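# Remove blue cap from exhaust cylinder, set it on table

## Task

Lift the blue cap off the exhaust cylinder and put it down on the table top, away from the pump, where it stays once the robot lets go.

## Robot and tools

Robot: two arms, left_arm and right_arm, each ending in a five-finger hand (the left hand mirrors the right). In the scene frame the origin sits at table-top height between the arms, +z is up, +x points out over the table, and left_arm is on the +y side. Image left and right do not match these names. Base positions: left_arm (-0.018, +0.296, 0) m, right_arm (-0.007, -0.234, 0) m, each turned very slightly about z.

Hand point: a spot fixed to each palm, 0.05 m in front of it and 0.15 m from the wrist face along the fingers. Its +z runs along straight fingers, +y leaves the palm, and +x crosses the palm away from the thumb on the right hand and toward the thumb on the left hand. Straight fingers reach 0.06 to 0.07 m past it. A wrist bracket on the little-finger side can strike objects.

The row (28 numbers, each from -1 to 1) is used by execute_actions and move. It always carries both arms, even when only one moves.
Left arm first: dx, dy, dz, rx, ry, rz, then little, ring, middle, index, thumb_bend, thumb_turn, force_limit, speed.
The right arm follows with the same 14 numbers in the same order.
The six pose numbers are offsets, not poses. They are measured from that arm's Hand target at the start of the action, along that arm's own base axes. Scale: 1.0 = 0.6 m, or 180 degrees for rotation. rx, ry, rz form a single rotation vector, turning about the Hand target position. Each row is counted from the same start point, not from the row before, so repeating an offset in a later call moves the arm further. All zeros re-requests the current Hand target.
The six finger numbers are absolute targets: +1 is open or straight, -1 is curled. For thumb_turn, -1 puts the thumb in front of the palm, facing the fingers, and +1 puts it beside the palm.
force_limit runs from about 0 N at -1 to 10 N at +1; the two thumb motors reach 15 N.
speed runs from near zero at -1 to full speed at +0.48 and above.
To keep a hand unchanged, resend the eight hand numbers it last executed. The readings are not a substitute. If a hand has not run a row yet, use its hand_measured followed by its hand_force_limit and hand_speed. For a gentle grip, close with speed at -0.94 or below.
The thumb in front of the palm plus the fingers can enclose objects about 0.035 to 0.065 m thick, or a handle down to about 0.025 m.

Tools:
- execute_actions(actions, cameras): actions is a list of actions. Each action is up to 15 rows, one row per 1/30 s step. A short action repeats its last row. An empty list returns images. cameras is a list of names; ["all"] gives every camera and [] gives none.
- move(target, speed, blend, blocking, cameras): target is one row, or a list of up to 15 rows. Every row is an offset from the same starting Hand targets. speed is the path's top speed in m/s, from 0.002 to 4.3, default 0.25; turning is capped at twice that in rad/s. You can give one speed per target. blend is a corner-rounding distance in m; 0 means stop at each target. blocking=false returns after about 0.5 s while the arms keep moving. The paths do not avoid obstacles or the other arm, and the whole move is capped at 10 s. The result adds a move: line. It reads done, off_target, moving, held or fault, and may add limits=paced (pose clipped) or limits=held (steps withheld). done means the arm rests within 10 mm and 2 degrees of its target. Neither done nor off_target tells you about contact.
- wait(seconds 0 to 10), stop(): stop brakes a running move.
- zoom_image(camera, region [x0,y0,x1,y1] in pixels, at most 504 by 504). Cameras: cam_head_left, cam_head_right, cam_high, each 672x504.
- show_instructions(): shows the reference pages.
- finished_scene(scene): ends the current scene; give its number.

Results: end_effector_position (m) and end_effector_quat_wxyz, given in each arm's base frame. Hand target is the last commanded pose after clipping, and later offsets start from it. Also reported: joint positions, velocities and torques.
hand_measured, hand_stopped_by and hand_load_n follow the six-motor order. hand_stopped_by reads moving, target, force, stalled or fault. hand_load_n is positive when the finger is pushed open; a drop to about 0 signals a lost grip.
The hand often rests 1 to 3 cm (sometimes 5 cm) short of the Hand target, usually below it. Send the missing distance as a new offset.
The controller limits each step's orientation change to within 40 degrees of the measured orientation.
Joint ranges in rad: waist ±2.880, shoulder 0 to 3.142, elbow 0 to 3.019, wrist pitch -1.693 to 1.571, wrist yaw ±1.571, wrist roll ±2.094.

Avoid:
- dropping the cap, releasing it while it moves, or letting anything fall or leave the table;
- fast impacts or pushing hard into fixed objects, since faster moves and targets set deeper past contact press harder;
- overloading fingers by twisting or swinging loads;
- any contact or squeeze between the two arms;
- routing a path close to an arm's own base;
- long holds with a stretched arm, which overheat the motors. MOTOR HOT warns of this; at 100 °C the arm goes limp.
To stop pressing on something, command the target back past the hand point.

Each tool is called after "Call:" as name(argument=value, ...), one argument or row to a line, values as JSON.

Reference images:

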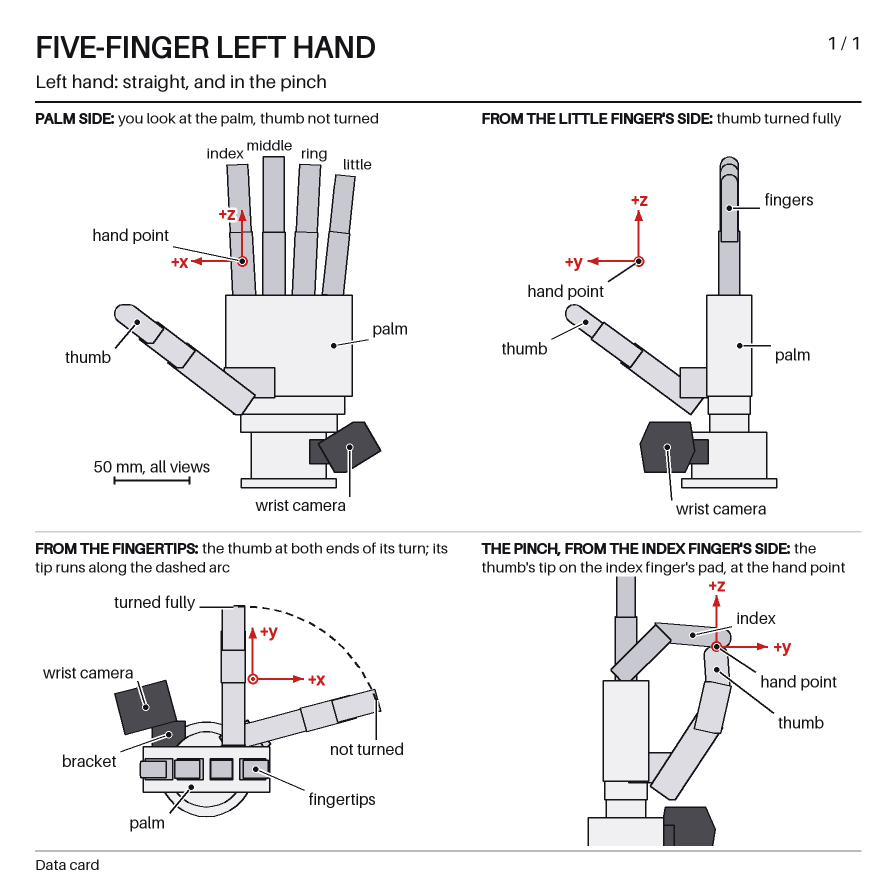

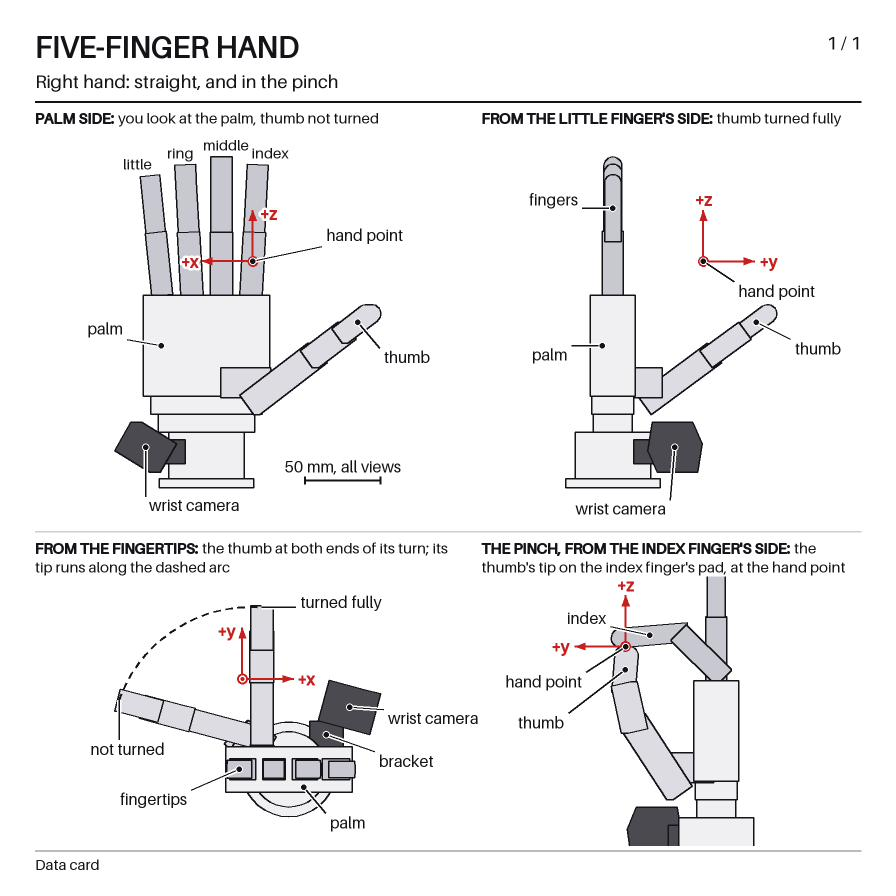

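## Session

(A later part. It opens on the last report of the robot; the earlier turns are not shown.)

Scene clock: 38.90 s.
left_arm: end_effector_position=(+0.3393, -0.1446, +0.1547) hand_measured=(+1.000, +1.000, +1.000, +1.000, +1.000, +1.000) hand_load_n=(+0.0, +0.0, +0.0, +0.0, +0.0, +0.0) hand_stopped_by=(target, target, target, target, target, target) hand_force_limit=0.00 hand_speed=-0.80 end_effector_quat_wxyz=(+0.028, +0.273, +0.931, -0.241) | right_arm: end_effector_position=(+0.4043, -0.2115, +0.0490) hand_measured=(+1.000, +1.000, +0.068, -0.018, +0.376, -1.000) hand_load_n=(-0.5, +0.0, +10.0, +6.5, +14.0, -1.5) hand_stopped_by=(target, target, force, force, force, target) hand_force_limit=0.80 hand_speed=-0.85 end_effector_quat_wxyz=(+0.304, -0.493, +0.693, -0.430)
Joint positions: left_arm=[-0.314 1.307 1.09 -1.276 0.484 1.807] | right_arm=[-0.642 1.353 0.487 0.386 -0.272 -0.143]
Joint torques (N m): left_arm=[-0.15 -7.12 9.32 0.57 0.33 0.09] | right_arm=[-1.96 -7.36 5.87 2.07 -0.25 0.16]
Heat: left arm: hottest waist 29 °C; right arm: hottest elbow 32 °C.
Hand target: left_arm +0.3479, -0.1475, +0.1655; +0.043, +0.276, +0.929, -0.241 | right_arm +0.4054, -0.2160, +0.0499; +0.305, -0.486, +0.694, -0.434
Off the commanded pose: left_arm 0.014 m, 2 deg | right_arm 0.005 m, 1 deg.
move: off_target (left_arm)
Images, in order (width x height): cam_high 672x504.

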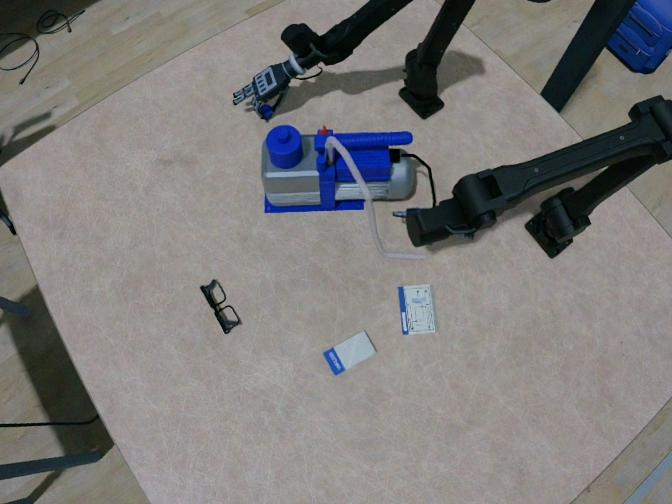

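Call:
move(
  target=[0,0,0,0,0,0,1,1,1,1,1,1,0,-0.8,0,0,-0.0217,0,0,0,1,1,-0.3,-0.3,0.0,-1,0.8,-0.85],
  cameras=["cam_high"],
  speed=0.04,
)

Call:
zoom_image(
  camera="cam_high",
  region=[230, 50, 330, 130],
)

Scene clock: 39.93 s.
left_arm: end_effector_position=(+0.3393, -0.1446, +0.1547) hand_measured=(+1.000, +1.000, +1.000, +1.000, +1.000, +1.000) hand_load_n=(+0.0, +0.0, +0.0, +0.0, +0.0, +0.0) hand_stopped_by=(target, target, target, target, target, target) hand_force_limit=0.00 hand_speed=-0.80 end_effector_quat_wxyz=(+0.028, +0.273, +0.931, -0.241) | right_arm: end_effector_position=(+0.4086, -0.2144, +0.0443) hand_measured=(+1.000, +1.000, +0.068, -0.018, +0.376, -1.000) hand_load_n=(+0.0, +0.0, +10.0, +6.5, +13.5, -2.0) hand_stopped_by=(target, target, force, force, force, target) hand_force_limit=0.80 hand_speed=-0.85 end_effector_quat_wxyz=(+0.307, -0.490, +0.688, -0.438)
Joint positions: left_arm=[-0.314 1.307 1.09 -1.276 0.484 1.807] | right_arm=[-0.642 1.387 0.482 0.446 -0.272 -0.14]
Joint torques (N m): left_arm=[-0.09 -7.12 9.32 0.57 0.33 0.09] | right_arm=[-1.96 -6.65 5.08 1.95 -0.24 0.13]
Heat: left arm: hottest waist 29 °C; right arm: hottest elbow 32 °C.
Hand target: left_arm +0.3479, -0.1475, +0.1655; +0.043, +0.276, +0.929, -0.241 | right_arm +0.4054, -0.2160, +0.0370; +0.305, -0.486, +0.694, -0.435
Off the commanded pose: left_arm 0.014 m, 2 deg | right_arm 0.008 m, 1 deg.
move: off_target (left_arm)
Images, in order (width x height): cam_high 672x504.

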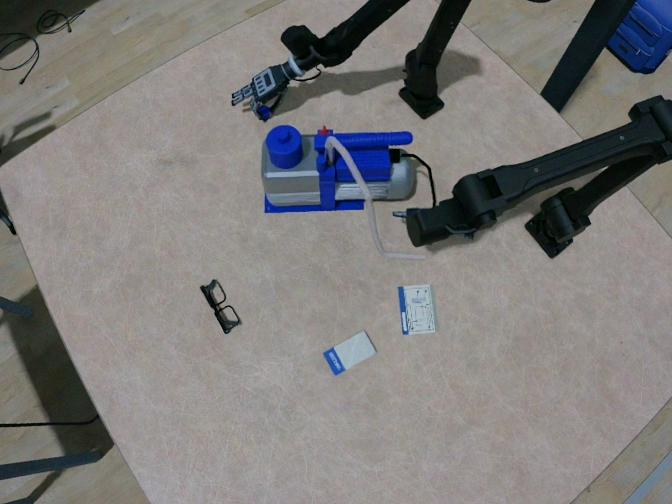

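Scaled by 5.040 from the camera's 672x504 image, which has a finer 960x720 frame.

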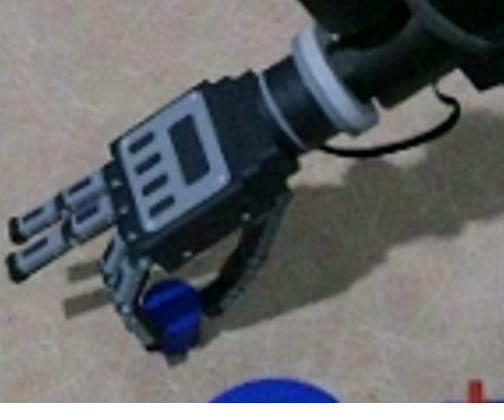

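Call:
move(
  target=[0,0,0,0,0,0,1,1,1,1,1,1,0,-0.8,0,0,0.01,0,0,0,1,1,0.4,0.4,0.7,-1,0.8,-0.5],
  cameras=["cam_high"],
  speed=0.04,
)

Call:
zoom_image(
  camera="cam_high",
  region=[230, 50, 330, 130],
)

Scene clock: 40.97 s.
left_arm: end_effector_position=(+0.3393, -0.1446, +0.1547) hand_measured=(+1.000, +1.000, +1.000, +1.000, +1.000, +1.000) hand_load_n=(+0.0, +0.0, +0.0, +0.0, +0.0, +0.0) hand_stopped_by=(target, target, target, target, target, target) hand_force_limit=0.00 hand_speed=-0.80 end_effector_quat_wxyz=(+0.028, +0.273, +0.931, -0.241) | right_arm: end_effector_position=(+0.4055, -0.2121, +0.0399) hand_measured=(+1.000, +1.000, +0.400, +0.400, +0.700, -1.000) hand_load_n=(+0.0, +0.0, +0.0, +0.0, +0.0, +0.0) hand_stopped_by=(target, target, target, target, target, target) hand_force_limit=0.80 hand_speed=-0.50 end_effector_quat_wxyz=(+0.305, -0.491, +0.692, -0.432)
Joint positions: left_arm=[-0.314 1.307 1.09 -1.276 0.484 1.807] | right_arm=[-0.642 1.388 0.477 0.438 -0.272 -0.14]
Joint torques (N m): left_arm=[-0.09 -7.06 9.31 0.57 0.33 0.09] | right_arm=[-2.02 -8.35 5.78 1.29 -0.26 0.13]
Heat: left arm: hottest waist 29 °C; right arm: hottest elbow 32 °C.
Hand target: left_arm +0.3479, -0.1475, +0.1655; +0.043, +0.276, +0.929, -0.241 | right_arm +0.4054, -0.2160, +0.0429; +0.305, -0.486, +0.694, -0.434
Off the commanded pose: left_arm 0.014 m, 2 deg | right_arm 0.005 m, 1 deg.
move: off_target (left_arm)
Images, in order (width x height): cam_high 672x504.

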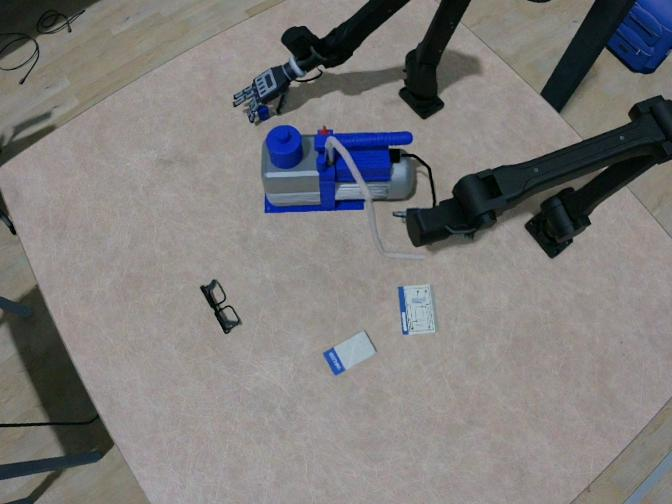

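Scaled by 5.040 from the camera's 672x504 image, which has a finer 960x720 frame.

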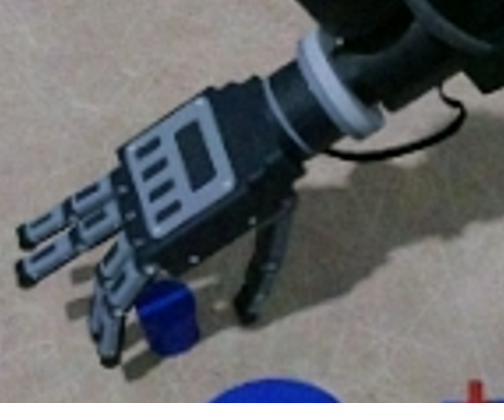

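Call:
move(
  target=[0,0,0,0,0,0,1,1,1,1,1,1,0,-0.8,0,0,0.2,0,0,0,1,1,0.6,0.6,0.7,-1,0.8,-0.5],
  cameras=["all"],
  speed=0.15,
)

Call:
zoom_image(
  camera="cam_high",
  region=[230, 50, 330, 130],
)

Call:
zoom_image(
  camera="cam_head_left",
  region=[400, 210, 550, 330],
)

Scene clock: 42.60 s.
left_arm: end_effector_position=(+0.3393, -0.1446, +0.1547) hand_measured=(+1.000, +1.000, +1.000, +1.000, +1.000, +1.000) hand_load_n=(+0.0, +0.0, +0.0, +0.0, +0.0, -0.5) hand_stopped_by=(target, target, target, target, target, target) hand_force_limit=0.00 hand_speed=-0.80 end_effector_quat_wxyz=(+0.028, +0.273, +0.931, -0.241) | right_arm: end_effector_position=(+0.3921, -0.2020, +0.1332) hand_measured=(+1.000, +1.000, +0.600, +0.600, +0.700, -1.000) hand_load_n=(+0.0, +0.0, +0.0, +0.0, +0.0, +0.0) hand_stopped_by=(target, target, target, target, target, target) hand_force_limit=0.80 hand_speed=-0.50 end_effector_quat_wxyz=(+0.299, -0.495, +0.704, -0.412)
Joint positions: left_arm=[-0.314 1.307 1.09 -1.276 0.484 1.807] | right_arm=[-0.642 1.1 0.601 -0.026 -0.272 -0.139]
Joint torques (N m): left_arm=[-0.09 -7.12 9.32 0.55 0.33 0.09] | right_arm=[-1.85 -6.89 11.07 1.36 -0.28 0.12]
Heat: left arm: hottest waist 29 °C; right arm: hottest elbow 32 °C.
Hand target: left_arm +0.3479, -0.1475, +0.1655; +0.043, +0.276, +0.929, -0.241 | right_arm +0.4053, -0.2159, +0.1628; +0.305, -0.486, +0.694, -0.434
Off the commanded pose: left_arm 0.014 m, 2 deg | right_arm 0.035 m, 3 deg.
move: off_target (left_arm, right_arm)

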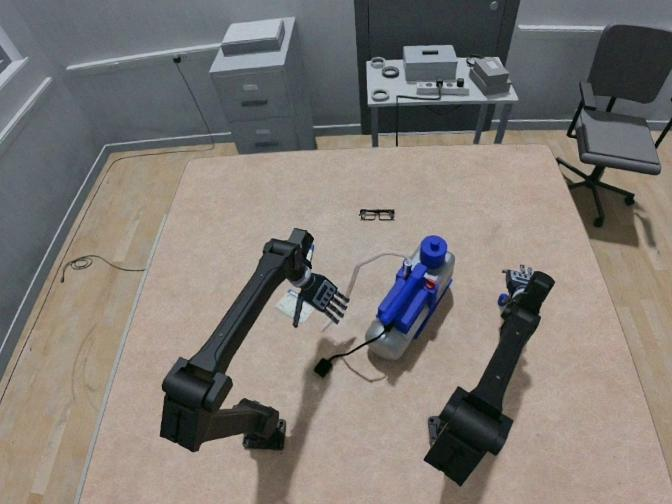

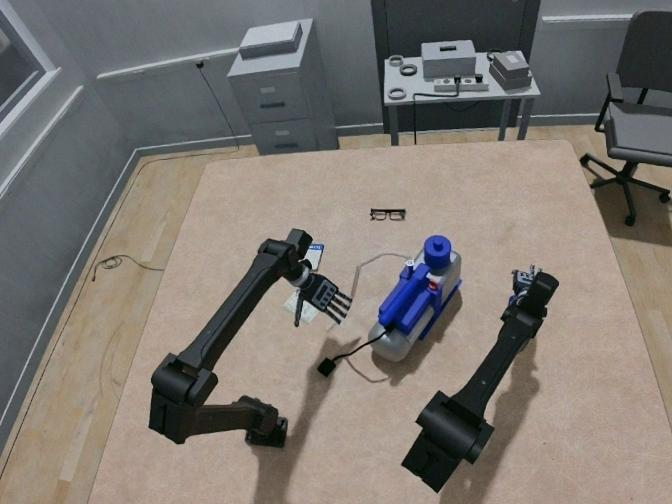

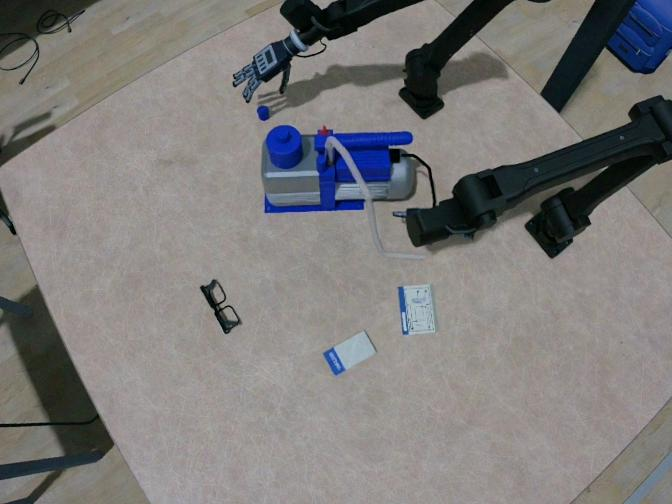

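Scaled by 5.040 from the camera's 672x504 image, which has a finer 960x720 frame.

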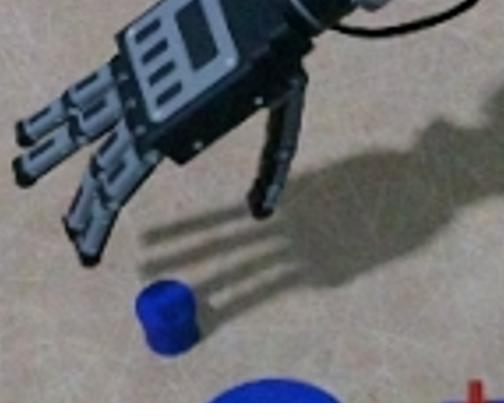

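Scaled by 3.360 from the camera's 672x504 image, which has a finer 960x720 frame.

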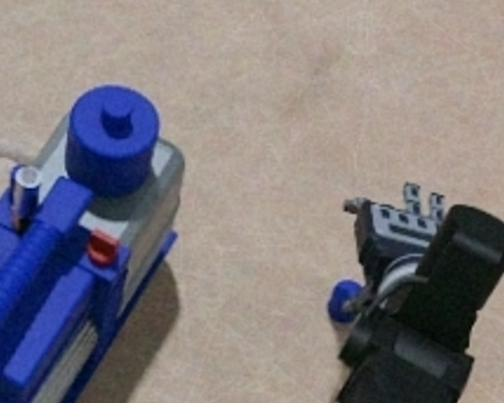

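Call:
finished_scene(
  scene=1,
)

The scene is finished: the task was done.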